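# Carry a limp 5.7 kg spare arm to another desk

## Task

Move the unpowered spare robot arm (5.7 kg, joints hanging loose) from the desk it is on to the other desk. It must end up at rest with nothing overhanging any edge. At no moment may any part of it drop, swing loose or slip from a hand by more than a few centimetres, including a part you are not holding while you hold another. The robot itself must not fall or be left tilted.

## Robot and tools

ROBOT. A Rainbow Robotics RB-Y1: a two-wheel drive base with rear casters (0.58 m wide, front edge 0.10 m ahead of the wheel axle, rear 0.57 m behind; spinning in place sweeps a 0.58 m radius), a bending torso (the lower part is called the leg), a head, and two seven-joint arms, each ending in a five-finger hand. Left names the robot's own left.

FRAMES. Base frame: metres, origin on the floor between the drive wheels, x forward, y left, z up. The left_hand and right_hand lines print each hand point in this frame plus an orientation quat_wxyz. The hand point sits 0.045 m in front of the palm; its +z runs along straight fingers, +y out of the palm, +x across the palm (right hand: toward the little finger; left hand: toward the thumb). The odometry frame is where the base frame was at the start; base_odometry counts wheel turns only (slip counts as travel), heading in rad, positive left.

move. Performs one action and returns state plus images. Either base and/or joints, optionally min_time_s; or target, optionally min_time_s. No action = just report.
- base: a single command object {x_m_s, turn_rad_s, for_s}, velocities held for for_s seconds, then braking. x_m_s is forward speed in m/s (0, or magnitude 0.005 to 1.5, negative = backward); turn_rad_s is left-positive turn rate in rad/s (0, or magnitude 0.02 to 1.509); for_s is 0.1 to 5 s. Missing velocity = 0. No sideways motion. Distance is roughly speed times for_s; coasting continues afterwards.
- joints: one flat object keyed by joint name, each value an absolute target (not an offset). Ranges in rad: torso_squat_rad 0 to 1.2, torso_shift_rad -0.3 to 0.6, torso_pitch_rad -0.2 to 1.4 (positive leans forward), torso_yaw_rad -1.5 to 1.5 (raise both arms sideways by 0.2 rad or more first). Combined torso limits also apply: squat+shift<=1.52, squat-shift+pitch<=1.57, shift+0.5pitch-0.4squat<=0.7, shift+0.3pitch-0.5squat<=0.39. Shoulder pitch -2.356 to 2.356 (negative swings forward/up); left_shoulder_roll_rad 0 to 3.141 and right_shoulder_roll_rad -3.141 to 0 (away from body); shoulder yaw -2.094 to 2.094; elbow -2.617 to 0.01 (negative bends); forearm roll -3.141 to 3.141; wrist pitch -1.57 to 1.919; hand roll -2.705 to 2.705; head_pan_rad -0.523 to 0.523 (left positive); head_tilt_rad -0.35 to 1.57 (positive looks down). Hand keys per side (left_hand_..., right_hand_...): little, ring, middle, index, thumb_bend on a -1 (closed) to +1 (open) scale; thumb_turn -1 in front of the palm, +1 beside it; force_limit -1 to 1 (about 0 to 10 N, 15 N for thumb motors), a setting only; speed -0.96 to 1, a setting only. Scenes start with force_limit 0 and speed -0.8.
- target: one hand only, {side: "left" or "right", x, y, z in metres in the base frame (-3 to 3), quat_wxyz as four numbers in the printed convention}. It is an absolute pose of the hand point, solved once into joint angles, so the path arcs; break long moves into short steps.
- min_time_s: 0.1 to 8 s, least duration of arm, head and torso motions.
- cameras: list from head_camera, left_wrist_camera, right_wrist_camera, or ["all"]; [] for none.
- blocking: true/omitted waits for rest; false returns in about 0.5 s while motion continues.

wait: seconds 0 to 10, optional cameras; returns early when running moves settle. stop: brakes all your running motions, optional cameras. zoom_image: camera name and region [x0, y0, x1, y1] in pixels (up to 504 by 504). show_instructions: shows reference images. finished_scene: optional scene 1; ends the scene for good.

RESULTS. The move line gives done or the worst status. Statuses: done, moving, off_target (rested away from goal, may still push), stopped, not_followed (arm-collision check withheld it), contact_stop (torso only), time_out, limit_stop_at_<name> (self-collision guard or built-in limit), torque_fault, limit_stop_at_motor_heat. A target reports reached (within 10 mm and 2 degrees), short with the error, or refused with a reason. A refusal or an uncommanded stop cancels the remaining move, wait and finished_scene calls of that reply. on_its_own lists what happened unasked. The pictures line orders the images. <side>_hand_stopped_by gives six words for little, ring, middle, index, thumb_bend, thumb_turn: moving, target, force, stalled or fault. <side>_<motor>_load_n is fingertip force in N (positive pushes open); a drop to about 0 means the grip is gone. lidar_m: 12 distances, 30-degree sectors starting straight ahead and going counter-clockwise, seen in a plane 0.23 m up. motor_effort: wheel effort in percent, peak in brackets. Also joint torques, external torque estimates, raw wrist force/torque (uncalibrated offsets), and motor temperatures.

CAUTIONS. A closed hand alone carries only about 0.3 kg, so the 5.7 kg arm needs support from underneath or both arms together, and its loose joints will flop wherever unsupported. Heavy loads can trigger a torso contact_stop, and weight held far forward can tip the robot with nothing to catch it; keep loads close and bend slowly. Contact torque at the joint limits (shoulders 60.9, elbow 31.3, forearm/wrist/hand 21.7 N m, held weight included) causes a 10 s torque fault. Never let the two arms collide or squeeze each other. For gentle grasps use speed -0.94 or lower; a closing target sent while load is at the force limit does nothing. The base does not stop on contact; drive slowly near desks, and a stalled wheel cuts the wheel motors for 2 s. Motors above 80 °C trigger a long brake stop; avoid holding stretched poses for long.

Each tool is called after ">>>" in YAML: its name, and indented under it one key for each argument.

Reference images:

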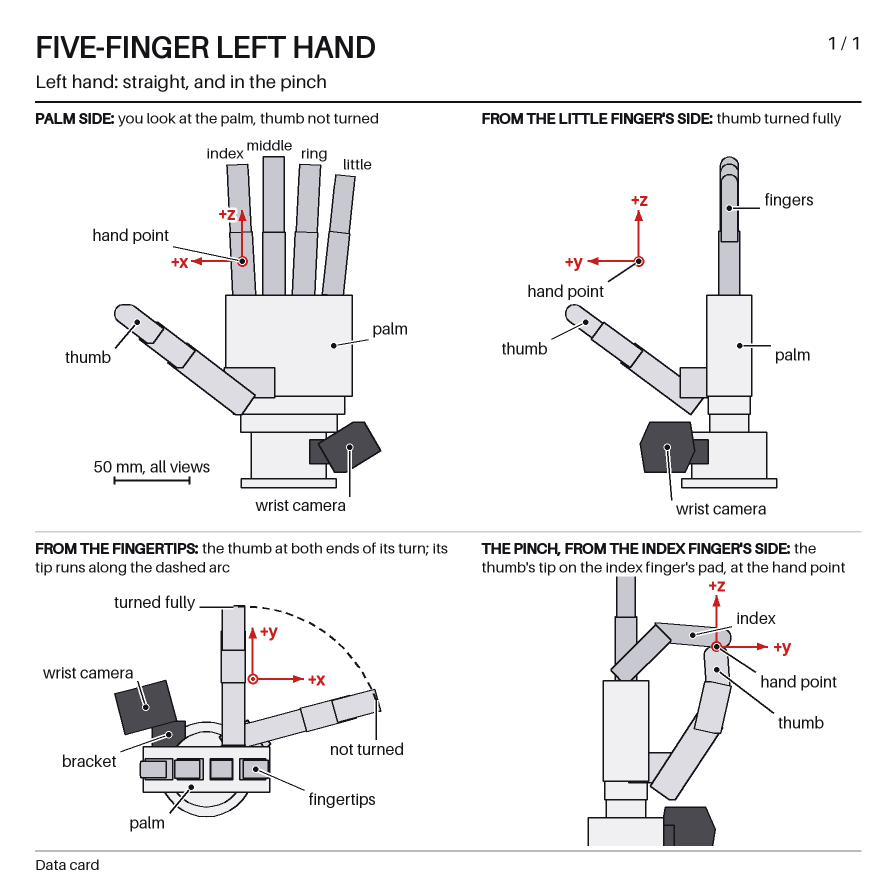

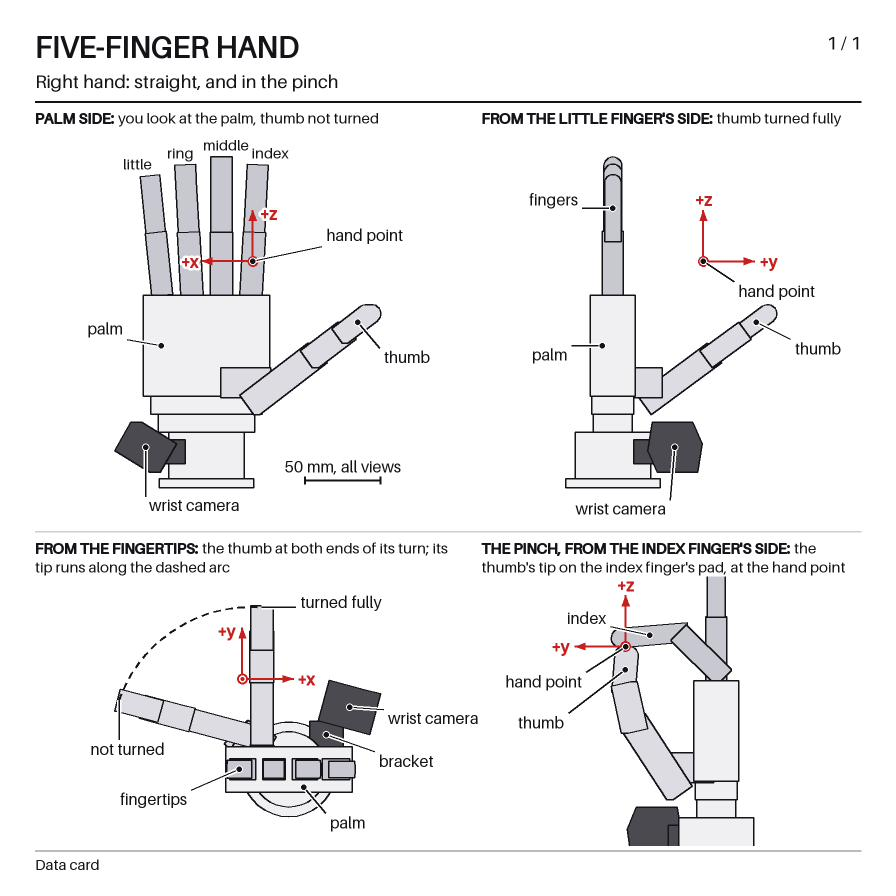

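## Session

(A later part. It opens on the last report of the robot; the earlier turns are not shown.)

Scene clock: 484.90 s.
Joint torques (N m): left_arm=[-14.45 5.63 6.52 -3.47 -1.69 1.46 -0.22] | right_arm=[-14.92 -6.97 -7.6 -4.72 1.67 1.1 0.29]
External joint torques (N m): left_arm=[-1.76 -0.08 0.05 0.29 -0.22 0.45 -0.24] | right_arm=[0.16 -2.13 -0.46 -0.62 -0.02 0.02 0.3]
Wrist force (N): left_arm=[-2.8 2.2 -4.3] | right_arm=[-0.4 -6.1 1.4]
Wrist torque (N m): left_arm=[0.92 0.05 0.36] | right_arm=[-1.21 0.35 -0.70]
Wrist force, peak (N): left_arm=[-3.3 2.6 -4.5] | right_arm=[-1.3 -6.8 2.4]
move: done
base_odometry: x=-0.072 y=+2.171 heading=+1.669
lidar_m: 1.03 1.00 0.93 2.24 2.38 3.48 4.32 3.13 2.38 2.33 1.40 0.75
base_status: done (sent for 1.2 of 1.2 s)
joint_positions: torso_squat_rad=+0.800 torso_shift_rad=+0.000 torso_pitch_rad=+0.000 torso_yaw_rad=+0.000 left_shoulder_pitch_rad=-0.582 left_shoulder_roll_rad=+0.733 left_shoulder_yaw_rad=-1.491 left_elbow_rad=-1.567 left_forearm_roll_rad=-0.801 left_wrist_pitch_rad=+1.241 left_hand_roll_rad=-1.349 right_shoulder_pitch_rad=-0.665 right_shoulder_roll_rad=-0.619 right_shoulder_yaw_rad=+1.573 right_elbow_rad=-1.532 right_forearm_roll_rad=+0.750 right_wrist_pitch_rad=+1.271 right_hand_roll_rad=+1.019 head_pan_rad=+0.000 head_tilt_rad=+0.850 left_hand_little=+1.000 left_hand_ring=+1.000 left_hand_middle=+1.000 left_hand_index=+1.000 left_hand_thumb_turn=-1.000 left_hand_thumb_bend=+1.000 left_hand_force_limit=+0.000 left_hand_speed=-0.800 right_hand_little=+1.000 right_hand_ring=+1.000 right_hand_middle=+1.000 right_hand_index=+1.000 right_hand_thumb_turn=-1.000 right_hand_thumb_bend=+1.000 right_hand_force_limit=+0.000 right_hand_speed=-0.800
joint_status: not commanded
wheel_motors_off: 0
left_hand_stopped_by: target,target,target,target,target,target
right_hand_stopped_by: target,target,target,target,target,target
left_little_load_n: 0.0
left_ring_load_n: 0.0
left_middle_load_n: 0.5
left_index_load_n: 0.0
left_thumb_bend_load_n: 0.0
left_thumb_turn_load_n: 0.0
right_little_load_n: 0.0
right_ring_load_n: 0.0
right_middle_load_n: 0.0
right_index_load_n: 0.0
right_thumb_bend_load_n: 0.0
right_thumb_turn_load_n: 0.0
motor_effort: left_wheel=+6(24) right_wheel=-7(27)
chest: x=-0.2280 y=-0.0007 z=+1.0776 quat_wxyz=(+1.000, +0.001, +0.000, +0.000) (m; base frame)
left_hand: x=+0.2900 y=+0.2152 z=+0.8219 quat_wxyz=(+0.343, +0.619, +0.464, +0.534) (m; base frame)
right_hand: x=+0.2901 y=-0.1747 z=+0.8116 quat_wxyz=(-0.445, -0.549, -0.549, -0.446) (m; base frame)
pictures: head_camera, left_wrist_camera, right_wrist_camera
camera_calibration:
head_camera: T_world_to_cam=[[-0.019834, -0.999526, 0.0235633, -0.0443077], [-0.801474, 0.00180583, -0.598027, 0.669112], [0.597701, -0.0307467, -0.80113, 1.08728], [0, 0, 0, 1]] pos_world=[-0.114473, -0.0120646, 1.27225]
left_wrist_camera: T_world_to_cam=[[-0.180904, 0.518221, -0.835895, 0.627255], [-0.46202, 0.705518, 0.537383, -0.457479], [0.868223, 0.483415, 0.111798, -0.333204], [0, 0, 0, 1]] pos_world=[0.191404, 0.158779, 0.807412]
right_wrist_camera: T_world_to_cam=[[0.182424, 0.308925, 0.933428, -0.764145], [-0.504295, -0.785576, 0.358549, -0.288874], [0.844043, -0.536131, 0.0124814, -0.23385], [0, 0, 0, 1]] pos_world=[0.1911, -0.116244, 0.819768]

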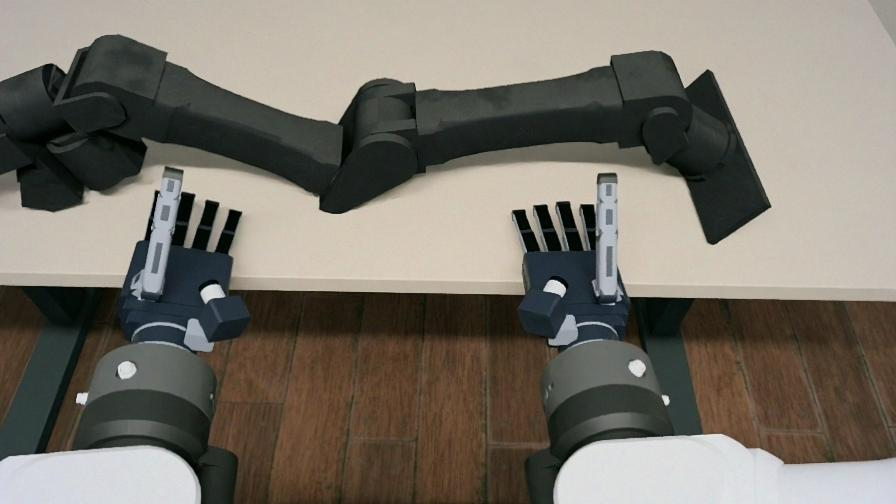

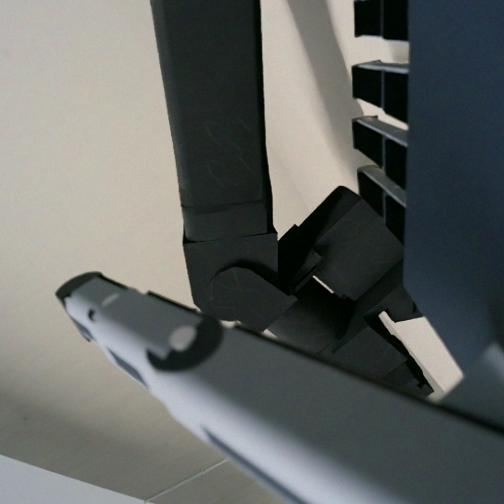

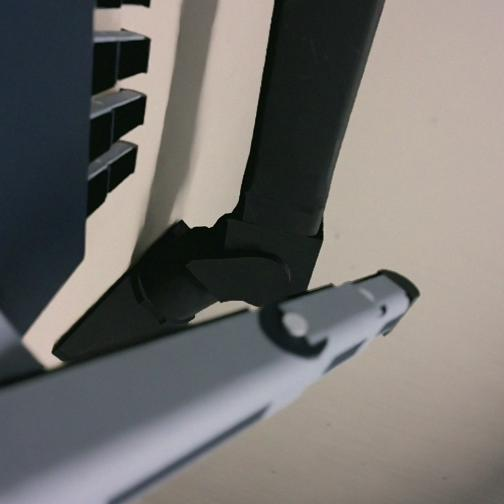

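>>> move:
  target: {"side": "right", "x": 0.29, "y": -0.175, "z": 0.802, "quat_wxyz": [0.445, 0.5495, 0.5495, 0.445]}
  min_time_s: 1

>>> move:
  target: {"side": "right", "x": 0.29, "y": -0.175, "z": 0.796, "quat_wxyz": [0.445, 0.5495, 0.5495, 0.445]}
  min_time_s: 1

>>> move:
  target: {"side": "right", "x": 0.29, "y": -0.175, "z": 0.790, "quat_wxyz": [0.445, 0.5495, 0.5495, 0.445]}
  min_time_s: 1

Scene clock: 509.37 s.
Joint torques (N m): left_arm=[-14.12 5.3 6.15 -3.5 -1.82 1.19 -0.25] | right_arm=[-12 -3.43 -5.51 -3.07 1.93 0.69 -0.06]
External joint torques (N m): left_arm=[-1.43 -0.41 -0.32 0.26 -0.35 0.17 -0.27] | right_arm=[3.03 1.28 1.46 0.92 0.28 -0.42 -0.05]
Wrist force (N): left_arm=[-2.6 2.3 -3.9] | right_arm=[-1.1 -6.6 1.4]
Wrist torque (N m): left_arm=[0.91 0.02 0.38] | right_arm=[-1.28 0.49 -0.92]
Wrist force, peak (N): left_arm=[-2.8 2.2 -4.9] | right_arm=[-1.0 -7.4 1.8]
move: done
base_odometry: x=-0.072 y=+2.171 heading=+1.669
lidar_m: 1.03 0.99 0.95 2.25 2.40 3.49 4.32 3.14 2.40 2.34 1.39 0.75
base_status: not commanded
joint_positions: torso_squat_rad=+0.800 torso_shift_rad=+0.000 torso_pitch_rad=+0.000 torso_yaw_rad=+0.000 left_shoulder_pitch_rad=-0.582 left_shoulder_roll_rad=+0.733 left_shoulder_yaw_rad=-1.491 left_elbow_rad=-1.567 left_forearm_roll_rad=-0.801 left_wrist_pitch_rad=+1.241 left_hand_roll_rad=-1.349 right_shoulder_pitch_rad=-0.657 right_shoulder_roll_rad=-0.601 right_shoulder_yaw_rad=+1.580 right_elbow_rad=-1.491 right_forearm_roll_rad=+0.762 right_wrist_pitch_rad=+1.259 right_hand_roll_rad=+0.996 head_pan_rad=+0.000 head_tilt_rad=+0.850 left_hand_little=+1.000 left_hand_ring=+1.000 left_hand_middle=+1.000 left_hand_index=+1.000 left_hand_thumb_turn=-1.000 left_hand_thumb_bend=+1.000 left_hand_force_limit=+0.000 left_hand_speed=-0.800 right_hand_little=+1.000 right_hand_ring=+1.000 right_hand_middle=+1.000 right_hand_index=+1.000 right_hand_thumb_turn=-1.000 right_hand_thumb_bend=+1.000 right_hand_force_limit=+0.000 right_hand_speed=-0.800
joint_status: all done
wheel_motors_off: 0
left_hand_stopped_by: target,target,target,target,target,target
right_hand_stopped_by: target,target,target,target,target,target
left_little_load_n: 0.0
left_ring_load_n: 0.0
left_middle_load_n: 0.0
left_index_load_n: 0.0
left_thumb_bend_load_n: 0.0
left_thumb_turn_load_n: 0.0
right_little_load_n: 0.0
right_ring_load_n: 0.0
right_middle_load_n: 0.0
right_index_load_n: 0.0
right_thumb_bend_load_n: 0.0
right_thumb_turn_load_n: 0.0
motor_effort: left_wheel=+6(7) right_wheel=-7(7)
chest: x=-0.2280 y=-0.0007 z=+1.0776 quat_wxyz=(+1.000, +0.001, +0.000, +0.000) (m; base frame)
left_hand: x=+0.2900 y=+0.2152 z=+0.8219 quat_wxyz=(+0.343, +0.619, +0.464, +0.534) (m; base frame)
right_hand: x=+0.2900 y=-0.1752 z=+0.8027 quat_wxyz=(-0.445, -0.550, -0.550, -0.445) (m; base frame)
right_hand_status: reached (checked arc, planned for 1.0 s): 1 mm and 0.0 deg off.
pictures: none

Scene clock: 510.70 s.
Joint torques (N m): left_arm=[-14.35 5.91 6.75 -3.3 -2.02 1.33 -0.25] | right_arm=[-8.69 -2.23 -3.64 -2.56 -0.73 -1.55 -0.2]
External joint torques (N m): left_arm=[-1.65 0.2 0.28 0.46 -0.55 0.31 -0.27] | right_arm=[6.35 2.37 3.21 1.34 -2.35 -2.7 -0.19]
Wrist force (N): left_arm=[-2.7 2.4 -4.2] | right_arm=[-2.7 4.7 -8.0]
Wrist torque (N m): left_arm=[0.93 0.04 0.36] | right_arm=[-1.38 0.34 -0.79]
Wrist force, peak (N): left_arm=[-3.4 2.4 -4.8] | right_arm=[-3.1 5.2 -8.2]
move: done
base_odometry: x=-0.072 y=+2.171 heading=+1.669
lidar_m: 1.04 0.98 0.94 2.24 2.39 3.47 4.31 3.14 2.38 2.33 1.39 0.75
base_status: not commanded
joint_positions: torso_squat_rad=+0.800 torso_shift_rad=+0.000 torso_pitch_rad=+0.000 torso_yaw_rad=+0.000 left_shoulder_pitch_rad=-0.582 left_shoulder_roll_rad=+0.733 left_shoulder_yaw_rad=-1.491 left_elbow_rad=-1.567 left_forearm_roll_rad=-0.801 left_wrist_pitch_rad=+1.241 left_hand_roll_rad=-1.349 right_shoulder_pitch_rad=-0.652 right_shoulder_roll_rad=-0.586 right_shoulder_yaw_rad=+1.584 right_elbow_rad=-1.457 right_forearm_roll_rad=+0.773 right_wrist_pitch_rad=+1.252 right_hand_roll_rad=+0.978 head_pan_rad=+0.000 head_tilt_rad=+0.850 left_hand_little=+1.000 left_hand_ring=+1.000 left_hand_middle=+1.000 left_hand_index=+1.000 left_hand_thumb_turn=-1.000 left_hand_thumb_bend=+1.000 left_hand_force_limit=+0.000 left_hand_speed=-0.800 right_hand_little=+1.000 right_hand_ring=+1.000 right_hand_middle=+0.999 right_hand_index=+1.000 right_hand_thumb_turn=-1.000 right_hand_thumb_bend=+1.000 right_hand_force_limit=+0.000 right_hand_speed=-0.800
joint_status: all done
wheel_motors_off: 0
left_hand_stopped_by: target,target,target,target,target,target
right_hand_stopped_by: target,target,target,target,target,target
left_little_load_n: 0.0
left_ring_load_n: 0.0
left_middle_load_n: 0.0
left_index_load_n: 0.0
left_thumb_bend_load_n: -0.5
left_thumb_turn_load_n: 0.0
right_little_load_n: 0.0
right_ring_load_n: -1.0
right_middle_load_n: -9.0
right_index_load_n: -1.0
right_thumb_bend_load_n: 0.0
right_thumb_turn_load_n: 0.0
motor_effort: left_wheel=+5(6) right_wheel=-7(7)
chest: x=-0.2281 y=-0.0007 z=+1.0776 quat_wxyz=(+1.000, +0.001, +0.000, +0.000) (m; base frame)
left_hand: x=+0.2899 y=+0.2152 z=+0.8220 quat_wxyz=(+0.343, +0.619, +0.464, +0.534) (m; base frame)
right_hand: x=+0.2904 y=-0.1752 z=+0.7975 quat_wxyz=(-0.446, -0.549, -0.549, -0.445) (m; base frame)
right_hand_status: reached (checked arc, planned for 1.0 s): 2 mm and 0.1 deg off.
pictures: none

Scene clock: 512.03 s.
Joint torques (N m): left_arm=[-14.09 5.69 6.61 -3.9 -1.84 1.19 -0.23] | right_arm=[-1.83 -1.18 1.09 0.57 -6.44 -6.48 -0.5]
External joint torques (N m): left_arm=[-1.37 -0.01 0.13 -0.14 -0.37 0.17 -0.25] | right_arm=[13.23 3.32 7.84 4.36 -8.03 -7.65 -0.5]
Wrist force (N): left_arm=[-2.7 2.2 -4.4] | right_arm=[-5.6 27.5 -28.2]
Wrist torque (N m): left_arm=[0.87 0.05 0.38] | right_arm=[-1.52 0.79 -0.52]
Wrist force, peak (N): left_arm=[-2.9 2.4 -4.5] | right_arm=[-6.0 27.6 -28.5]
move: done
base_odometry: x=-0.072 y=+2.171 heading=+1.669
lidar_m: 1.03 0.99 0.95 2.24 2.38 3.48 4.31 3.14 2.39 2.34 1.39 0.75
base_status: not commanded
joint_positions: torso_squat_rad=+0.800 torso_shift_rad=-0.001 torso_pitch_rad=-0.001 torso_yaw_rad=+0.000 left_shoulder_pitch_rad=-0.582 left_shoulder_roll_rad=+0.733 left_shoulder_yaw_rad=-1.491 left_elbow_rad=-1.567 left_forearm_roll_rad=-0.801 left_wrist_pitch_rad=+1.241 left_hand_roll_rad=-1.349 right_shoulder_pitch_rad=-0.649 right_shoulder_roll_rad=-0.571 right_shoulder_yaw_rad=+1.588 right_elbow_rad=-1.425 right_forearm_roll_rad=+0.784 right_wrist_pitch_rad=+1.245 right_hand_roll_rad=+0.960 head_pan_rad=+0.000 head_tilt_rad=+0.850 left_hand_little=+1.000 left_hand_ring=+1.000 left_hand_middle=+1.000 left_hand_index=+1.000 left_hand_thumb_turn=-1.000 left_hand_thumb_bend=+1.000 left_hand_force_limit=+0.000 left_hand_speed=-0.800 right_hand_little=+1.000 right_hand_ring=+0.999 right_hand_middle=+0.998 right_hand_index=+0.999 right_hand_thumb_turn=-1.000 right_hand_thumb_bend=+1.000 right_hand_force_limit=+0.000 right_hand_speed=-0.800
joint_status: all done
wheel_motors_off: 0
left_hand_stopped_by: target,target,target,target,target,target
right_hand_stopped_by: target,target,target,target,target,target
left_little_load_n: 0.0
left_ring_load_n: 0.0
left_middle_load_n: 0.0
left_index_load_n: 0.0
left_thumb_bend_load_n: 0.0
left_thumb_turn_load_n: 0.0
right_little_load_n: 0.0
right_ring_load_n: -9.0
right_middle_load_n: -17.5
right_index_load_n: -9.0
right_thumb_bend_load_n: -0.5
right_thumb_turn_load_n: 0.0
motor_effort: left_wheel=+6(6) right_wheel=-5(7)
chest: x=-0.2286 y=-0.0006 z=+1.0776 quat_wxyz=(+1.000, +0.000, -0.001, +0.000) (m; base frame)
left_hand: x=+0.2897 y=+0.2151 z=+0.8224 quat_wxyz=(+0.343, +0.618, +0.464, +0.534) (m; base frame)
right_hand: x=+0.2909 y=-0.1750 z=+0.7936 quat_wxyz=(-0.447, -0.548, -0.548, -0.447) (m; base frame)
right_hand_status: reached (checked arc, planned for 1.0 s): 4 mm and 0.4 deg off.
pictures: none

>>> move:
  target: {"side": "right", "x": 0.29, "y": -0.175, "z": 0.82, "quat_wxyz": [0.445, 0.5495, 0.5495, 0.445]}
  min_time_s: 1

>>> move:
  target: {"side": "left", "x": 0.29, "y": 0.2186, "z": 0.833, "quat_wxyz": [0.321, 0.63, 0.445, 0.5495]}
  min_time_s: 1

>>> move:
  base: {"x_m_s": 0.05, "for_s": 0.8}
  cameras: ["all"]

>>> zoom_image:
  camera: "right_wrist_camera"
  region: [60, 0, 310, 300]

>>> zoom_image:
  camera: "left_wrist_camera"
  region: [190, 0, 440, 300]

Scene clock: 545.20 s.
Joint torques (N m): left_arm=[-14.46 5.87 5.51 -3.46 -1.59 1.32 -0.37] | right_arm=[-15.72 -6.54 -7.87 -5 1.39 1 0.21]
External joint torques (N m): left_arm=[-1.76 0.17 -0.96 0.3 -0.12 0.31 -0.38] | right_arm=[-0.6 -1.55 -0.57 -0.8 -0.32 -0.03 0.22]
Wrist force (N): left_arm=[-2.9 2.3 -3.7] | right_arm=[-0.7 -6.9 1.7]
Wrist torque (N m): left_arm=[0.86 0.10 0.31] | right_arm=[-1.37 0.46 -0.74]
Wrist force, peak (N): left_arm=[-3.0 2.6 -4.9] | right_arm=[-4.8 27.7 -28.7]
move: done
base_odometry: x=-0.072 y=+2.171 heading=+1.669
lidar_m: 1.04 0.99 0.93 2.24 2.39 3.48 4.32 3.14 2.39 2.34 1.39 0.75
base_status: not commanded
joint_positions: torso_squat_rad=+0.800 torso_shift_rad=+0.000 torso_pitch_rad=+0.000 torso_yaw_rad=+0.000 left_shoulder_pitch_rad=-0.582 left_shoulder_roll_rad=+0.733 left_shoulder_yaw_rad=-1.491 left_elbow_rad=-1.567 left_forearm_roll_rad=-0.801 left_wrist_pitch_rad=+1.241 left_hand_roll_rad=-1.349 right_shoulder_pitch_rad=-0.671 right_shoulder_roll_rad=-0.638 right_shoulder_yaw_rad=+1.564 right_elbow_rad=-1.574 right_forearm_roll_rad=+0.735 right_wrist_pitch_rad=+1.278 right_hand_roll_rad=+1.044 head_pan_rad=+0.000 head_tilt_rad=+0.850 left_hand_little=+1.000 left_hand_ring=+1.000 left_hand_middle=+1.000 left_hand_index=+1.000 left_hand_thumb_turn=-1.000 left_hand_thumb_bend=+1.000 left_hand_force_limit=+0.000 left_hand_speed=-0.800 right_hand_little=+1.000 right_hand_ring=+1.000 right_hand_middle=+1.000 right_hand_index=+1.000 right_hand_thumb_turn=-1.000 right_hand_thumb_bend=+1.000 right_hand_force_limit=+0.000 right_hand_speed=-0.800
joint_status: all done
wheel_motors_off: 0
left_hand_stopped_by: target,target,target,target,target,target
right_hand_stopped_by: target,target,target,target,target,target
left_little_load_n: 0.0
left_ring_load_n: 0.0
left_middle_load_n: 0.0
left_index_load_n: 0.0
left_thumb_bend_load_n: 0.0
left_thumb_turn_load_n: 0.0
right_little_load_n: 0.0
right_ring_load_n: 0.0
right_middle_load_n: 0.0
right_index_load_n: 0.0
right_thumb_bend_load_n: 0.0
right_thumb_turn_load_n: 0.0
motor_effort: left_wheel=+8(9) right_wheel=-5(5)
chest: x=-0.2281 y=-0.0006 z=+1.0776 quat_wxyz=(+1.000, +0.001, +0.000, +0.000) (m; base frame)
left_hand: x=+0.2899 y=+0.2152 z=+0.8220 quat_wxyz=(+0.343, +0.619, +0.464, +0.534) (m; base frame)
right_hand: x=+0.2901 y=-0.1747 z=+0.8193 quat_wxyz=(-0.445, -0.550, -0.550, -0.445) (m; base frame)
right_hand_status: reached (checked arc, planned for 1.0 s): 1 mm and 0.1 deg off.
pictures: none

Scene clock: 546.53 s.
Joint torques (N m): left_arm=[-15.32 9.41 5.96 -4.37 -1.33 1.29 -0.35] | right_arm=[-15.65 -6.91 -7.65 -5.02 1.57 1.03 0.44]
External joint torques (N m): left_arm=[-2.59 3.41 -0.63 -0.65 0.16 0.28 -0.37] | right_arm=[-0.54 -1.92 -0.35 -0.82 -0.14 0 0.45]
Wrist force (N): left_arm=[-2.4 2.2 -4.3] | right_arm=[-0.7 -6.5 2.0]
Wrist torque (N m): left_arm=[0.88 -0.07 0.41] | right_arm=[-1.34 0.39 -0.74]
Wrist force, peak (N): left_arm=[-3.0 2.8 -4.6] | right_arm=[-0.7 -7.2 1.8]
move: done
base_odometry: x=-0.072 y=+2.171 heading=+1.669
lidar_m: 1.03 1.00 0.94 2.24 2.40 3.49 4.31 3.13 2.39 2.33 1.40 0.75
base_status: not commanded
joint_positions: torso_squat_rad=+0.800 torso_shift_rad=+0.000 torso_pitch_rad=+0.000 torso_yaw_rad=+0.000 left_shoulder_pitch_rad=-0.593 left_shoulder_roll_rad=+0.761 left_shoulder_yaw_rad=-1.496 left_elbow_rad=-1.604 left_forearm_roll_rad=-0.788 left_wrist_pitch_rad=+1.263 left_hand_roll_rad=-1.420 right_shoulder_pitch_rad=-0.671 right_shoulder_roll_rad=-0.638 right_shoulder_yaw_rad=+1.564 right_elbow_rad=-1.574 right_forearm_roll_rad=+0.735 right_wrist_pitch_rad=+1.278 right_hand_roll_rad=+1.044 head_pan_rad=+0.000 head_tilt_rad=+0.850 left_hand_little=+1.000 left_hand_ring=+1.000 left_hand_middle=+1.000 left_hand_index=+1.000 left_hand_thumb_turn=-1.000 left_hand_thumb_bend=+1.000 left_hand_force_limit=+0.000 left_hand_speed=-0.800 right_hand_little=+1.000 right_hand_ring=+1.000 right_hand_middle=+1.000 right_hand_index=+1.000 right_hand_thumb_turn=-1.000 right_hand_thumb_bend=+1.000 right_hand_force_limit=+0.000 right_hand_speed=-0.800
joint_status: all done
wheel_motors_off: 0
left_hand_stopped_by: target,target,target,target,target,target
right_hand_stopped_by: target,target,target,target,target,target
left_little_load_n: 0.0
left_ring_load_n: 0.0
left_middle_load_n: 0.0
left_index_load_n: 0.0
left_thumb_bend_load_n: 0.0
left_thumb_turn_load_n: 0.0
right_little_load_n: 0.0
right_ring_load_n: 0.0
right_middle_load_n: 0.0
right_index_load_n: 0.0
right_thumb_bend_load_n: 0.0
right_thumb_turn_load_n: 0.0
motor_effort: left_wheel=+8(9) right_wheel=-5(5)
chest: x=-0.2281 y=-0.0006 z=+1.0776 quat_wxyz=(+1.000, +0.001, +0.000, +0.000) (m; base frame)
left_hand: x=+0.2900 y=+0.2184 z=+0.8323 quat_wxyz=(+0.323, +0.629, +0.445, +0.550) (m; base frame)
left_hand_status: reached (checked arc, planned for 1.0 s): 1 mm and 0.3 deg off.
right_hand: x=+0.2901 y=-0.1747 z=+0.8193 quat_wxyz=(-0.445, -0.550, -0.550, -0.445) (m; base frame)
pictures: none

Scene clock: 548.13 s.
Joint torques (N m): left_arm=[-14.44 9.19 6.39 -4.29 -1.57 1.55 -0.09] | right_arm=[-15.05 -6.69 -7.74 -4.92 1.68 0.95 0.2]
External joint torques (N m): left_arm=[-1.71 3.2 -0.2 -0.58 -0.08 0.54 -0.11] | right_arm=[0.06 -1.71 -0.44 -0.71 -0.03 -0.08 0.21]
Wrist force (N): left_arm=[-3.3 2.3 -4.5] | right_arm=[-0.4 -6.7 1.2]
Wrist torque (N m): left_arm=[0.93 0.13 0.33] | right_arm=[-1.29 0.38 -0.74]
Wrist force, peak (N): left_arm=[-3.6 3.0 -3.9] | right_arm=[-0.4 -7.7 1.9]
move: done
base_odometry: x=-0.076 y=+2.211 heading=+1.669
lidar_m: 1.00 1.06 0.92 2.24 2.39 3.50 4.35 3.13 2.39 2.33 1.33 0.71
base_status: done (sent for 0.8 of 0.8 s)
joint_positions: torso_squat_rad=+0.800 torso_shift_rad=+0.000 torso_pitch_rad=+0.000 torso_yaw_rad=+0.000 left_shoulder_pitch_rad=-0.593 left_shoulder_roll_rad=+0.762 left_shoulder_yaw_rad=-1.496 left_elbow_rad=-1.604 left_forearm_roll_rad=-0.788 left_wrist_pitch_rad=+1.263 left_hand_roll_rad=-1.420 right_shoulder_pitch_rad=-0.671 right_shoulder_roll_rad=-0.638 right_shoulder_yaw_rad=+1.564 right_elbow_rad=-1.574 right_forearm_roll_rad=+0.735 right_wrist_pitch_rad=+1.278 right_hand_roll_rad=+1.044 head_pan_rad=+0.000 head_tilt_rad=+0.850 left_hand_little=+1.000 left_hand_ring=+1.000 left_hand_middle=+1.000 left_hand_index=+1.000 left_hand_thumb_turn=-1.000 left_hand_thumb_bend=+1.000 left_hand_force_limit=+0.000 left_hand_speed=-0.800 right_hand_little=+1.000 right_hand_ring=+1.000 right_hand_middle=+1.000 right_hand_index=+1.000 right_hand_thumb_turn=-1.000 right_hand_thumb_bend=+1.000 right_hand_force_limit=+0.000 right_hand_speed=-0.800
joint_status: not commanded
wheel_motors_off: 0
left_hand_stopped_by: target,target,target,target,target,target
right_hand_stopped_by: target,target,target,target,target,target
left_little_load_n: 0.0
left_ring_load_n: 0.0
left_middle_load_n: 0.0
left_index_load_n: 0.0
left_thumb_bend_load_n: -0.5
left_thumb_turn_load_n: -0.5
right_little_load_n: 0.0
right_ring_load_n: 0.0
right_middle_load_n: 0.0
right_index_load_n: 0.0
right_thumb_bend_load_n: 0.0
right_thumb_turn_load_n: 0.0
motor_effort: left_wheel=+6(25) right_wheel=-6(17)
chest: x=-0.2280 y=-0.0006 z=+1.0776 quat_wxyz=(+1.000, +0.001, +0.000, +0.000) (m; base frame)
left_hand: x=+0.2901 y=+0.2183 z=+0.8323 quat_wxyz=(+0.323, +0.629, +0.445, +0.550) (m; base frame)
right_hand: x=+0.2902 y=-0.1747 z=+0.8193 quat_wxyz=(-0.445, -0.550, -0.550, -0.445) (m; base frame)
pictures: head_camera, left_wrist_camera, right_wrist_camera
camera_calibration:
head_camera: T_world_to_cam=[[-0.0198155, -0.999523, 0.0237021, -0.0443825], [-0.801476, 0.00170805, -0.598024, 0.669107], [0.597698, -0.0308468, -0.801127, 1.08728], [0, 0, 0, 1]] pos_world=[-0.114473, -0.0119649, 1.27225]
left_wrist_camera: T_world_to_cam=[[-0.176563, 0.573678, -0.799825, 0.590908], [-0.464009, 0.668121, 0.581644, -0.49342], [0.868056, 0.473823, 0.148226, -0.364186], [0, 0, 0, 1]] pos_world=[0.191515, 0.163234, 0.813599]
right_wrist_camera: T_world_to_cam=[[0.184893, 0.308968, 0.932927, -0.771583], [-0.503217, -0.785641, 0.359919, -0.293001], [0.844149, -0.536011, 0.0102187, -0.232167], [0, 0, 0, 1]] pos_world=[0.191201, -0.116243, 0.82766]

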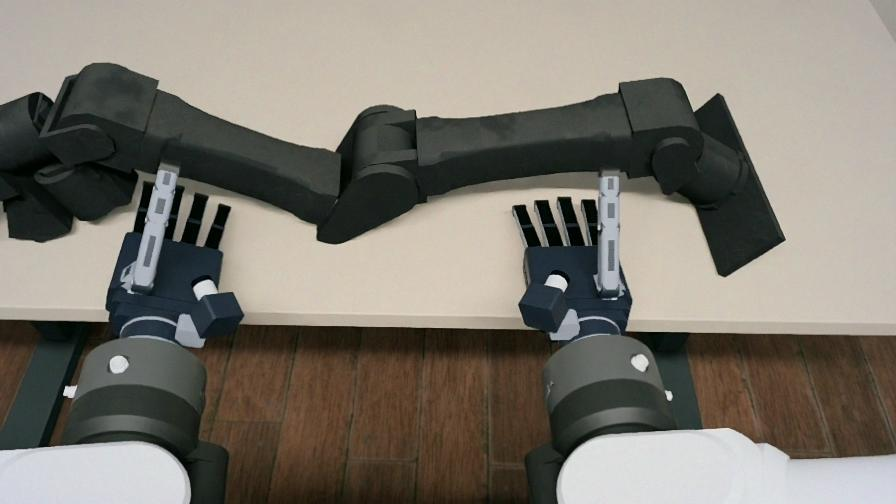

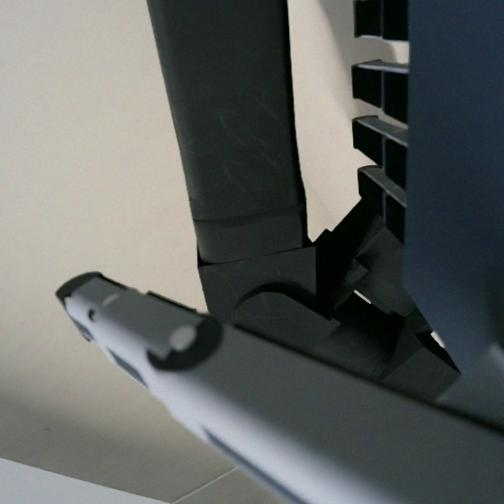

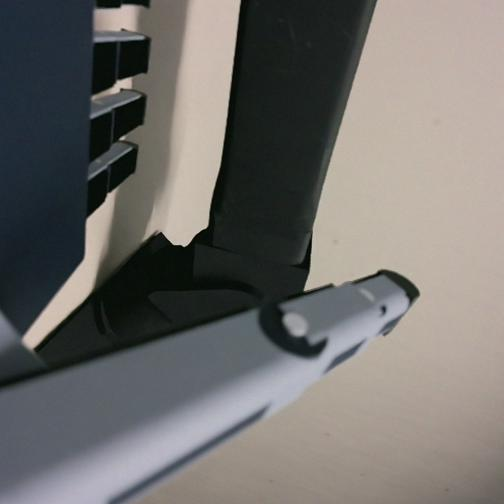

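Scaled by 1.680 from the camera's 504x504 image, which has a finer 720x720 frame.

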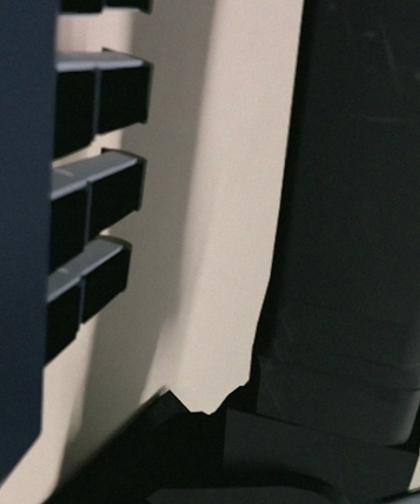

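Scaled by 1.680 from the camera's 504x504 image, which has a finer 720x720 frame.

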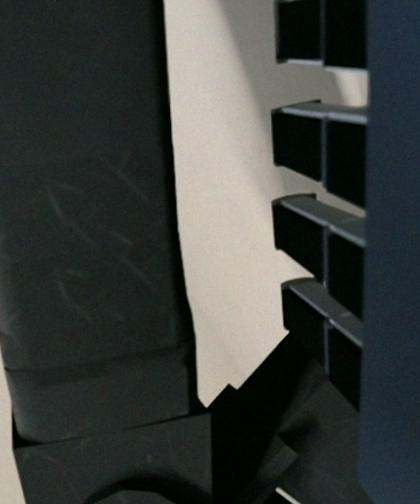

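>>> move:
  base: {"x_m_s": 0.05, "for_s": 0.7}
  cameras: ["all"]

>>> zoom_image:
  camera: "right_wrist_camera"
  region: [60, 0, 310, 300]

>>> zoom_image:
  camera: "left_wrist_camera"
  region: [190, 0, 440, 300]

>>> zoom_image:
  camera: "head_camera"
  region: [0, 50, 360, 300]

>>> zoom_image:
  camera: "head_camera"
  region: [440, 50, 800, 300]

Scene clock: 560.50 s.
Joint torques (N m): left_arm=[-14.68 9.79 5.95 -4.23 -1.42 1.1 -0.35] | right_arm=[-14.4 -6.75 -7.52 -4.64 1.73 0.87 0.39]
External joint torques (N m): left_arm=[-1.95 3.79 -0.64 -0.51 0.07 0.08 -0.37] | right_arm=[0.71 -1.77 -0.22 -0.43 0.02 -0.16 0.39]
Wrist force (N): left_arm=[-2.7 2.4 -4.1] | right_arm=[-0.1 -6.6 2.0]
Wrist torque (N m): left_arm=[0.88 0.02 0.38] | right_arm=[-1.34 0.33 -0.74]
Wrist force, peak (N): left_arm=[-3.9 3.0 -4.5] | right_arm=[-1.1 -7.1 2.4]
move: done
base_odometry: x=-0.079 y=+2.246 heading=+1.670
lidar_m: 0.96 1.02 0.89 2.25 2.40 3.48 4.39 3.11 2.40 2.34 0.72 0.69
base_status: done (sent for 0.7 of 0.7 s)
joint_positions: torso_squat_rad=+0.800 torso_shift_rad=+0.000 torso_pitch_rad=+0.000 torso_yaw_rad=+0.000 left_shoulder_pitch_rad=-0.593 left_shoulder_roll_rad=+0.762 left_shoulder_yaw_rad=-1.496 left_elbow_rad=-1.604 left_forearm_roll_rad=-0.788 left_wrist_pitch_rad=+1.263 left_hand_roll_rad=-1.420 right_shoulder_pitch_rad=-0.671 right_shoulder_roll_rad=-0.638 right_shoulder_yaw_rad=+1.564 right_elbow_rad=-1.574 right_forearm_roll_rad=+0.735 right_wrist_pitch_rad=+1.278 right_hand_roll_rad=+1.044 head_pan_rad=+0.000 head_tilt_rad=+0.850 left_hand_little=+1.000 left_hand_ring=+1.000 left_hand_middle=+1.000 left_hand_index=+1.000 left_hand_thumb_turn=-1.000 left_hand_thumb_bend=+1.000 left_hand_force_limit=+0.000 left_hand_speed=-0.800 right_hand_little=+1.000 right_hand_ring=+1.000 right_hand_middle=+1.000 right_hand_index=+1.000 right_hand_thumb_turn=-1.000 right_hand_thumb_bend=+1.000 right_hand_force_limit=+0.000 right_hand_speed=-0.800
joint_status: not commanded
wheel_motors_off: 0
left_hand_stopped_by: target,target,target,target,target,target
right_hand_stopped_by: target,target,target,target,target,target
left_little_load_n: 0.0
left_ring_load_n: 0.0
left_middle_load_n: 0.0
left_index_load_n: 0.0
left_thumb_bend_load_n: 0.0
left_thumb_turn_load_n: 0.0
right_little_load_n: -0.5
right_ring_load_n: 0.0
right_middle_load_n: 0.0
right_index_load_n: 0.0
right_thumb_bend_load_n: 0.0
right_thumb_turn_load_n: 0.0
motor_effort: left_wheel=+6(24) right_wheel=-6(19)
chest: x=-0.2280 y=-0.0006 z=+1.0776 quat_wxyz=(+1.000, +0.001, +0.000, +0.000) (m; base frame)
left_hand: x=+0.2901 y=+0.2183 z=+0.8323 quat_wxyz=(+0.323, +0.629, +0.445, +0.550) (m; base frame)
right_hand: x=+0.2903 y=-0.1747 z=+0.8193 quat_wxyz=(-0.445, -0.550, -0.550, -0.445) (m; base frame)
pictures: head_camera, left_wrist_camera, right_wrist_camera
camera_calibration:
head_camera: T_world_to_cam=[[-0.0198155, -0.999523, 0.0237021, -0.0443825], [-0.801476, 0.00170805, -0.598024, 0.669107], [0.597698, -0.0308468, -0.801127, 1.08728], [0, 0, 0, 1]] pos_world=[-0.114473, -0.0119649, 1.27225]
left_wrist_camera: T_world_to_cam=[[-0.176493, 0.573716, -0.799813, 0.591016], [-0.46406, 0.668094, 0.581635, -0.49339], [0.868043, 0.473816, 0.148324, -0.36423], [0, 0, 0, 1]] pos_world=[0.191515, 0.163134, 0.813699]
right_wrist_camera: T_world_to_cam=[[0.184753, 0.308917, 0.932972, -0.771618], [-0.503271, -0.78566, 0.359801, -0.292845], [0.844147, -0.536012, 0.0103154, -0.232332], [0, 0, 0, 1]] pos_world=[0.191301, -0.116243, 0.827661]

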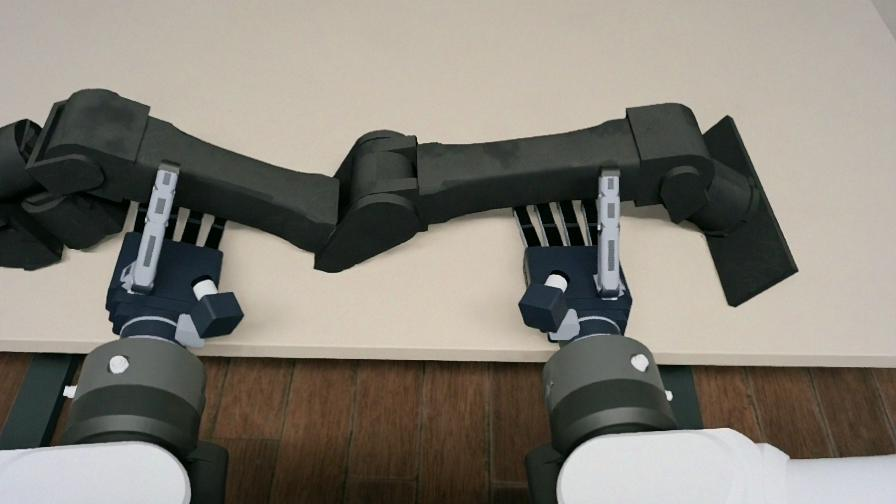

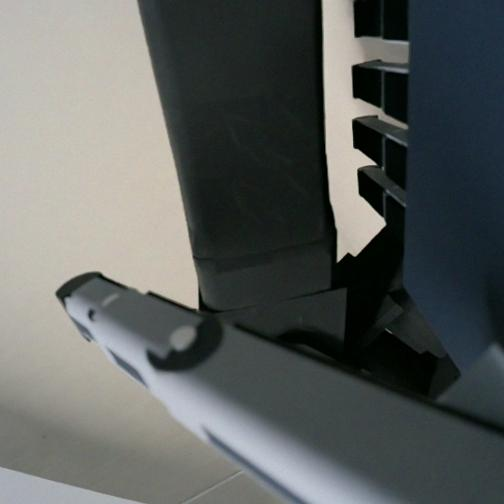

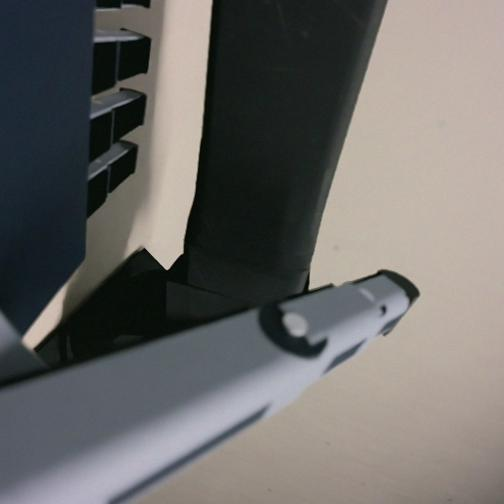

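Scaled by 1.680 from the camera's 504x504 image, which has a finer 720x720 frame.

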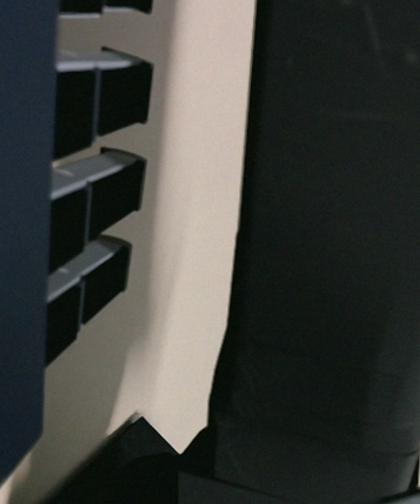

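Scaled by 1.680 from the camera's 504x504 image, which has a finer 720x720 frame.

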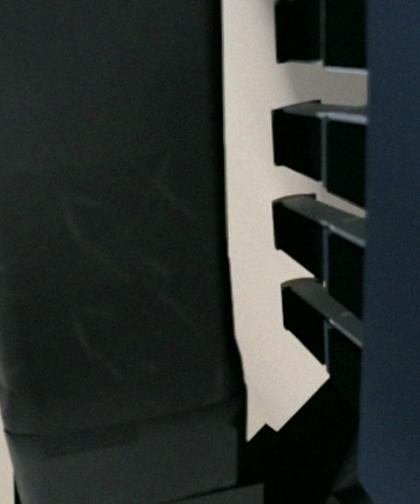

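Scaled by 1.400 from the camera's 896x504 image, which has a finer 1280x720 frame.

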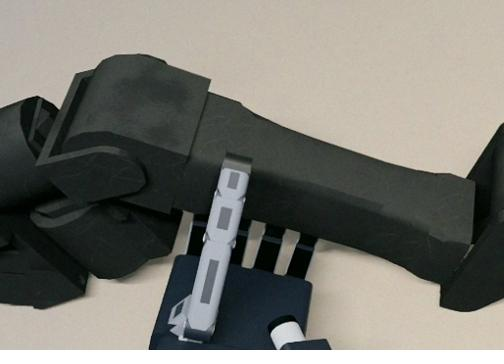

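Scaled by 1.400 from the camera's 896x504 image, which has a finer 1280x720 frame.

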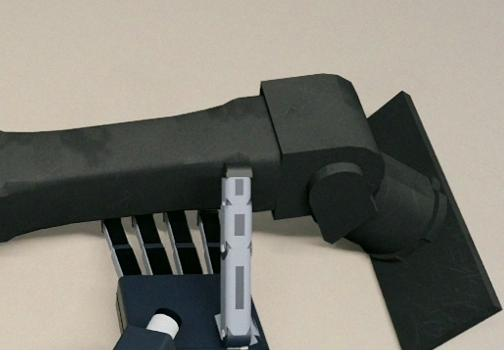

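>>> move:
  base: {"x_m_s": 0.02, "for_s": 0.3}

>>> move:
  target: {"side": "right", "x": 0.29, "y": -0.175, "z": 0.84, "quat_wxyz": [0.445, 0.5495, 0.5495, 0.445]}
  min_time_s: 1.5

>>> move:
  target: {"side": "left", "x": 0.29, "y": 0.2186, "z": 0.841, "quat_wxyz": [0.321, 0.63, 0.445, 0.5495]}
  min_time_s: 1.5
  cameras: ["all"]

>>> zoom_image:
  camera: "right_wrist_camera"
  region: [60, 0, 310, 300]

>>> zoom_image:
  camera: "left_wrist_camera"
  region: [190, 0, 440, 300]

Scene clock: 599.37 s.
Joint torques (N m): left_arm=[-13.81 9.16 5.75 -4.1 -1.56 1.26 -0.18] | right_arm=[-14.39 -6.54 -7.26 -4.8 1.81 0.97 0.12]
External joint torques (N m): left_arm=[-1.08 3.16 -0.84 -0.39 -0.07 0.25 -0.2] | right_arm=[0.72 -1.55 0.04 -0.6 0.09 -0.06 0.13]
Wrist force (N): left_arm=[-2.5 2.5 -4.0] | right_arm=[-0.2 -7.1 1.7]
Wrist torque (N m): left_arm=[0.92 -0.04 0.38] | right_arm=[-1.43 0.31 -0.76]
Wrist force, peak (N): left_arm=[-3.2 2.6 -4.8] | right_arm=[-1.0 -7.3 1.9]
move: done
base_odometry: x=-0.080 y=+2.252 heading=+1.670
lidar_m: 0.95 1.02 0.90 2.24 2.39 3.49 4.41 3.14 2.40 2.34 0.71 0.69
base_status: done (sent for 0.3 of 0.3 s)
joint_positions: torso_squat_rad=+0.800 torso_shift_rad=+0.000 torso_pitch_rad=+0.000 torso_yaw_rad=+0.000 left_shoulder_pitch_rad=-0.593 left_shoulder_roll_rad=+0.762 left_shoulder_yaw_rad=-1.496 left_elbow_rad=-1.604 left_forearm_roll_rad=-0.788 left_wrist_pitch_rad=+1.263 left_hand_roll_rad=-1.420 right_shoulder_pitch_rad=-0.671 right_shoulder_roll_rad=-0.638 right_shoulder_yaw_rad=+1.564 right_elbow_rad=-1.574 right_forearm_roll_rad=+0.735 right_wrist_pitch_rad=+1.278 right_hand_roll_rad=+1.044 head_pan_rad=+0.000 head_tilt_rad=+0.850 left_hand_little=+1.000 left_hand_ring=+1.000 left_hand_middle=+1.000 left_hand_index=+1.000 left_hand_thumb_turn=-1.000 left_hand_thumb_bend=+1.000 left_hand_force_limit=+0.000 left_hand_speed=-0.800 right_hand_little=+1.000 right_hand_ring=+1.000 right_hand_middle=+1.000 right_hand_index=+1.000 right_hand_thumb_turn=-1.000 right_hand_thumb_bend=+1.000 right_hand_force_limit=+0.000 right_hand_speed=-0.800
joint_status: not commanded
wheel_motors_off: 0
left_hand_stopped_by: target,target,target,target,target,target
right_hand_stopped_by: target,target,target,target,target,target
left_little_load_n: 0.0
left_ring_load_n: 0.0
left_middle_load_n: 0.0
left_index_load_n: 0.0
left_thumb_bend_load_n: 0.0
left_thumb_turn_load_n: 0.0
right_little_load_n: 0.0
right_ring_load_n: 0.0
right_middle_load_n: 0.0
right_index_load_n: 0.0
right_thumb_bend_load_n: 0.0
right_thumb_turn_load_n: 0.0
motor_effort: left_wheel=+3(16) right_wheel=-4(11)
chest: x=-0.2280 y=-0.0006 z=+1.0776 quat_wxyz=(+1.000, +0.001, +0.000, +0.000) (m; base frame)
left_hand: x=+0.2902 y=+0.2183 z=+0.8323 quat_wxyz=(+0.323, +0.629, +0.445, +0.550) (m; base frame)
right_hand: x=+0.2903 y=-0.1747 z=+0.8193 quat_wxyz=(-0.445, -0.550, -0.550, -0.445) (m; base frame)
pictures: none

Scene clock: 601.20 s.
Joint torques (N m): left_arm=[-14.23 9.46 6.15 -4.23 -1.55 1.33 -0.23] | right_arm=[-15.97 -7.45 -8.31 -5.27 1.75 0.79 0.16]
External joint torques (N m): left_arm=[-1.5 3.46 -0.44 -0.51 -0.06 0.32 -0.25] | right_arm=[-0.79 -2.17 -0.68 -0.88 -0.02 -0.16 0.17]
Wrist force (N): left_arm=[-2.6 2.2 -3.4] | right_arm=[-0.5 -7.0 2.0]
Wrist torque (N m): left_arm=[0.82 0.04 0.40] | right_arm=[-1.41 0.40 -0.73]
Wrist force, peak (N): left_arm=[-3.5 2.9 -4.4] | right_arm=[-0.9 -7.0 2.2]
move: done
base_odometry: x=-0.080 y=+2.252 heading=+1.670
lidar_m: 0.95 1.03 0.89 2.24 2.40 3.48 4.39 3.15 2.40 2.34 0.70 0.69
base_status: not commanded
joint_positions: torso_squat_rad=+0.800 torso_shift_rad=+0.000 torso_pitch_rad=+0.000 torso_yaw_rad=+0.000 left_shoulder_pitch_rad=-0.593 left_shoulder_roll_rad=+0.762 left_shoulder_yaw_rad=-1.496 left_elbow_rad=-1.604 left_forearm_roll_rad=-0.788 left_wrist_pitch_rad=+1.263 left_hand_roll_rad=-1.420 right_shoulder_pitch_rad=-0.688 right_shoulder_roll_rad=-0.678 right_shoulder_yaw_rad=+1.548 right_elbow_rad=-1.659 right_forearm_roll_rad=+0.710 right_wrist_pitch_rad=+1.302 right_hand_roll_rad=+1.090 head_pan_rad=+0.000 head_tilt_rad=+0.850 left_hand_little=+1.000 left_hand_ring=+1.000 left_hand_middle=+1.000 left_hand_index=+1.000 left_hand_thumb_turn=-1.000 left_hand_thumb_bend=+1.000 left_hand_force_limit=+0.000 left_hand_speed=-0.800 right_hand_little=+1.000 right_hand_ring=+1.000 right_hand_middle=+1.000 right_hand_index=+1.000 right_hand_thumb_turn=-1.000 right_hand_thumb_bend=+1.000 right_hand_force_limit=+0.000 right_hand_speed=-0.800
joint_status: all done
wheel_motors_off: 0
left_hand_stopped_by: target,target,target,target,target,target
right_hand_stopped_by: target,target,target,target,target,target
left_little_load_n: 0.0
left_ring_load_n: 0.0
left_middle_load_n: 0.0
left_index_load_n: 0.0
left_thumb_bend_load_n: 0.0
left_thumb_turn_load_n: 0.0
right_little_load_n: 0.0
right_ring_load_n: 0.0
right_middle_load_n: 0.0
right_index_load_n: 0.0
right_thumb_bend_load_n: 0.0
right_thumb_turn_load_n: 0.0
motor_effort: left_wheel=+4(4) right_wheel=-3(4)
chest: x=-0.2280 y=-0.0006 z=+1.0776 quat_wxyz=(+1.000, +0.001, +0.000, +0.000) (m; base frame)
left_hand: x=+0.2902 y=+0.2183 z=+0.8323 quat_wxyz=(+0.323, +0.629, +0.445, +0.550) (m; base frame)
right_hand: x=+0.2903 y=-0.1746 z=+0.8393 quat_wxyz=(-0.446, -0.548, -0.549, -0.447) (m; base frame)
right_hand_status: reached (checked arc, planned for 1.5 s): 1 mm and 0.3 deg off.
pictures: none

Scene clock: 603.03 s.
Joint torques (N m): left_arm=[-15.46 9.87 6.96 -4.35 -1.31 1.39 -0.31] | right_arm=[-16.28 -7.68 -8.21 -5.25 1.75 0.83 0.1]
External joint torques (N m): left_arm=[-2.72 3.77 0.23 -0.53 0.21 0.42 -0.33] | right_arm=[-1.09 -2.41 -0.58 -0.86 -0.03 -0.11 0.11]
Wrist force (N): left_arm=[-3.1 2.7 -4.1] | right_arm=[-0.4 -6.5 1.5]
Wrist torque (N m): left_arm=[0.96 0.10 0.34] | right_arm=[-1.33 0.36 -0.73]
Wrist force, peak (N): left_arm=[-3.3 2.8 -4.7] | right_arm=[-0.3 -7.6 2.1]
move: done
base_odometry: x=-0.080 y=+2.252 heading=+1.670
lidar_m: 0.95 1.02 0.90 2.24 2.37 3.46 4.39 3.11 2.40 2.34 0.70 0.68
base_status: not commanded
joint_positions: torso_squat_rad=+0.800 torso_shift_rad=+0.000 torso_pitch_rad=+0.000 torso_yaw_rad=+0.000 left_shoulder_pitch_rad=-0.600 left_shoulder_roll_rad=+0.783 left_shoulder_yaw_rad=-1.489 left_elbow_rad=-1.649 left_forearm_roll_rad=-0.770 left_wrist_pitch_rad=+1.272 left_hand_roll_rad=-1.447 right_shoulder_pitch_rad=-0.688 right_shoulder_roll_rad=-0.678 right_shoulder_yaw_rad=+1.548 right_elbow_rad=-1.659 right_forearm_roll_rad=+0.710 right_wrist_pitch_rad=+1.302 right_hand_roll_rad=+1.090 head_pan_rad=+0.000 head_tilt_rad=+0.850 left_hand_little=+1.000 left_hand_ring=+1.000 left_hand_middle=+1.000 left_hand_index=+1.000 left_hand_thumb_turn=-1.000 left_hand_thumb_bend=+1.000 left_hand_force_limit=+0.000 left_hand_speed=-0.800 right_hand_little=+1.000 right_hand_ring=+1.000 right_hand_middle=+1.000 right_hand_index=+1.000 right_hand_thumb_turn=-1.000 right_hand_thumb_bend=+1.000 right_hand_force_limit=+0.000 right_hand_speed=-0.800
joint_status: all done
wheel_motors_off: 0
left_hand_stopped_by: target,target,target,target,target,target
right_hand_stopped_by: target,target,target,target,target,target
left_little_load_n: 0.0
left_ring_load_n: 0.0
left_middle_load_n: 0.0
left_index_load_n: 0.0
left_thumb_bend_load_n: 0.0
left_thumb_turn_load_n: 0.0
right_little_load_n: 0.0
right_ring_load_n: 0.0
right_middle_load_n: 0.0
right_index_load_n: 0.0
right_thumb_bend_load_n: 0.0
right_thumb_turn_load_n: 0.0
motor_effort: left_wheel=+3(4) right_wheel=-3(4)
chest: x=-0.2280 y=-0.0006 z=+1.0776 quat_wxyz=(+1.000, +0.001, +0.000, +0.000) (m; base frame)
left_hand: x=+0.2898 y=+0.2183 z=+0.8405 quat_wxyz=(+0.321, +0.630, +0.445, +0.550) (m; base frame)
left_hand_status: reached (checked arc, planned for 1.5 s): 1 mm and 0.1 deg off.
right_hand: x=+0.2903 y=-0.1746 z=+0.8393 quat_wxyz=(-0.446, -0.548, -0.549, -0.447) (m; base frame)
pictures: head_camera, left_wrist_camera, right_wrist_camera
camera_calibration:
head_camera: T_world_to_cam=[[-0.0198155, -0.999523, 0.0237021, -0.0443825], [-0.801476, 0.00170805, -0.598024, 0.669107], [0.597698, -0.0308468, -0.801127, 1.08728], [0, 0, 0, 1]] pos_world=[-0.114473, -0.0119649, 1.27225]
left_wrist_camera: T_world_to_cam=[[-0.179248, 0.575059, -0.798234, 0.596605], [-0.462334, 0.666959, 0.584306, -0.500702], [0.8684, 0.473786, 0.146318, -0.36361], [0, 0, 0, 1]] pos_world=[0.191207, 0.163138, 0.821997]
right_wrist_camera: T_world_to_cam=[[0.179389, 0.30911, 0.933954, -0.789529], [-0.505009, -0.78579, 0.357072, -0.297173], [0.844266, -0.53571, 0.0151414, -0.236467], [0, 0, 0, 1]] pos_world=[0.191199, -0.116142, 0.847077]

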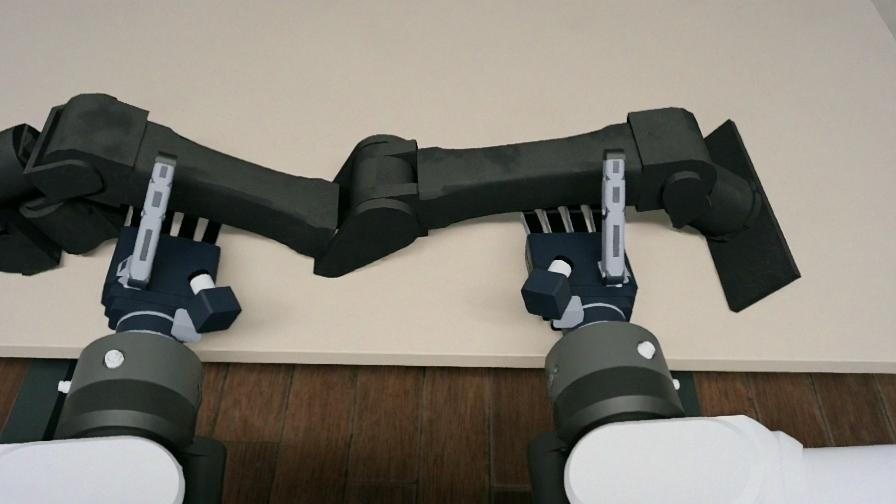

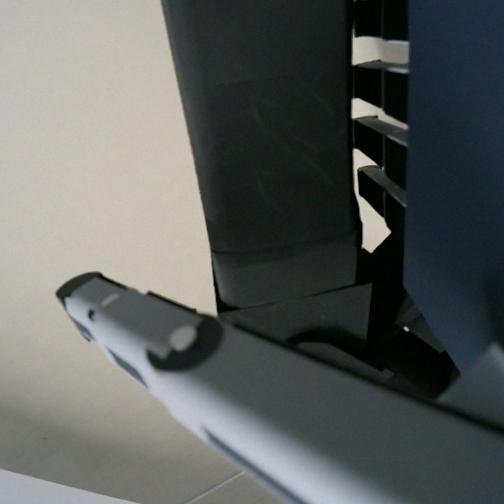

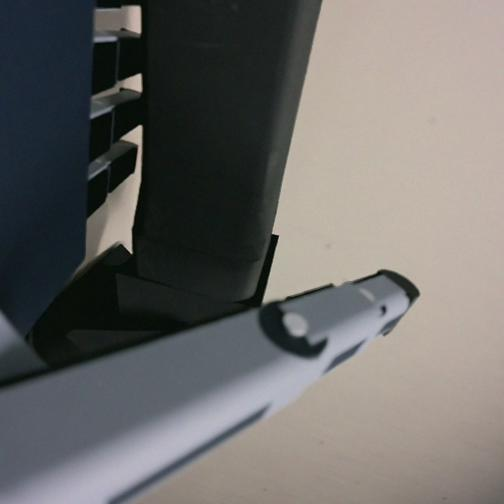

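Scaled by 1.680 from the camera's 504x504 image, which has a finer 720x720 frame.

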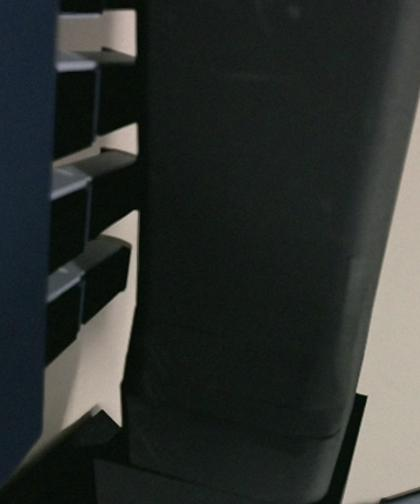

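Scaled by 1.680 from the camera's 504x504 image, which has a finer 720x720 frame.

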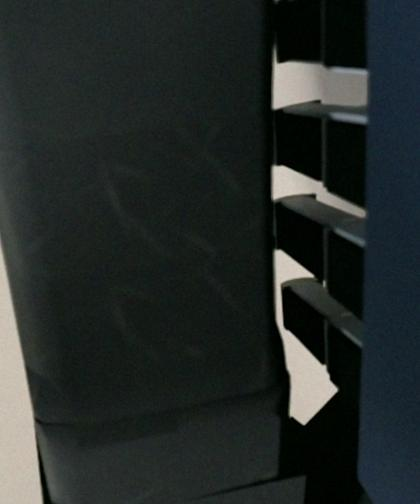

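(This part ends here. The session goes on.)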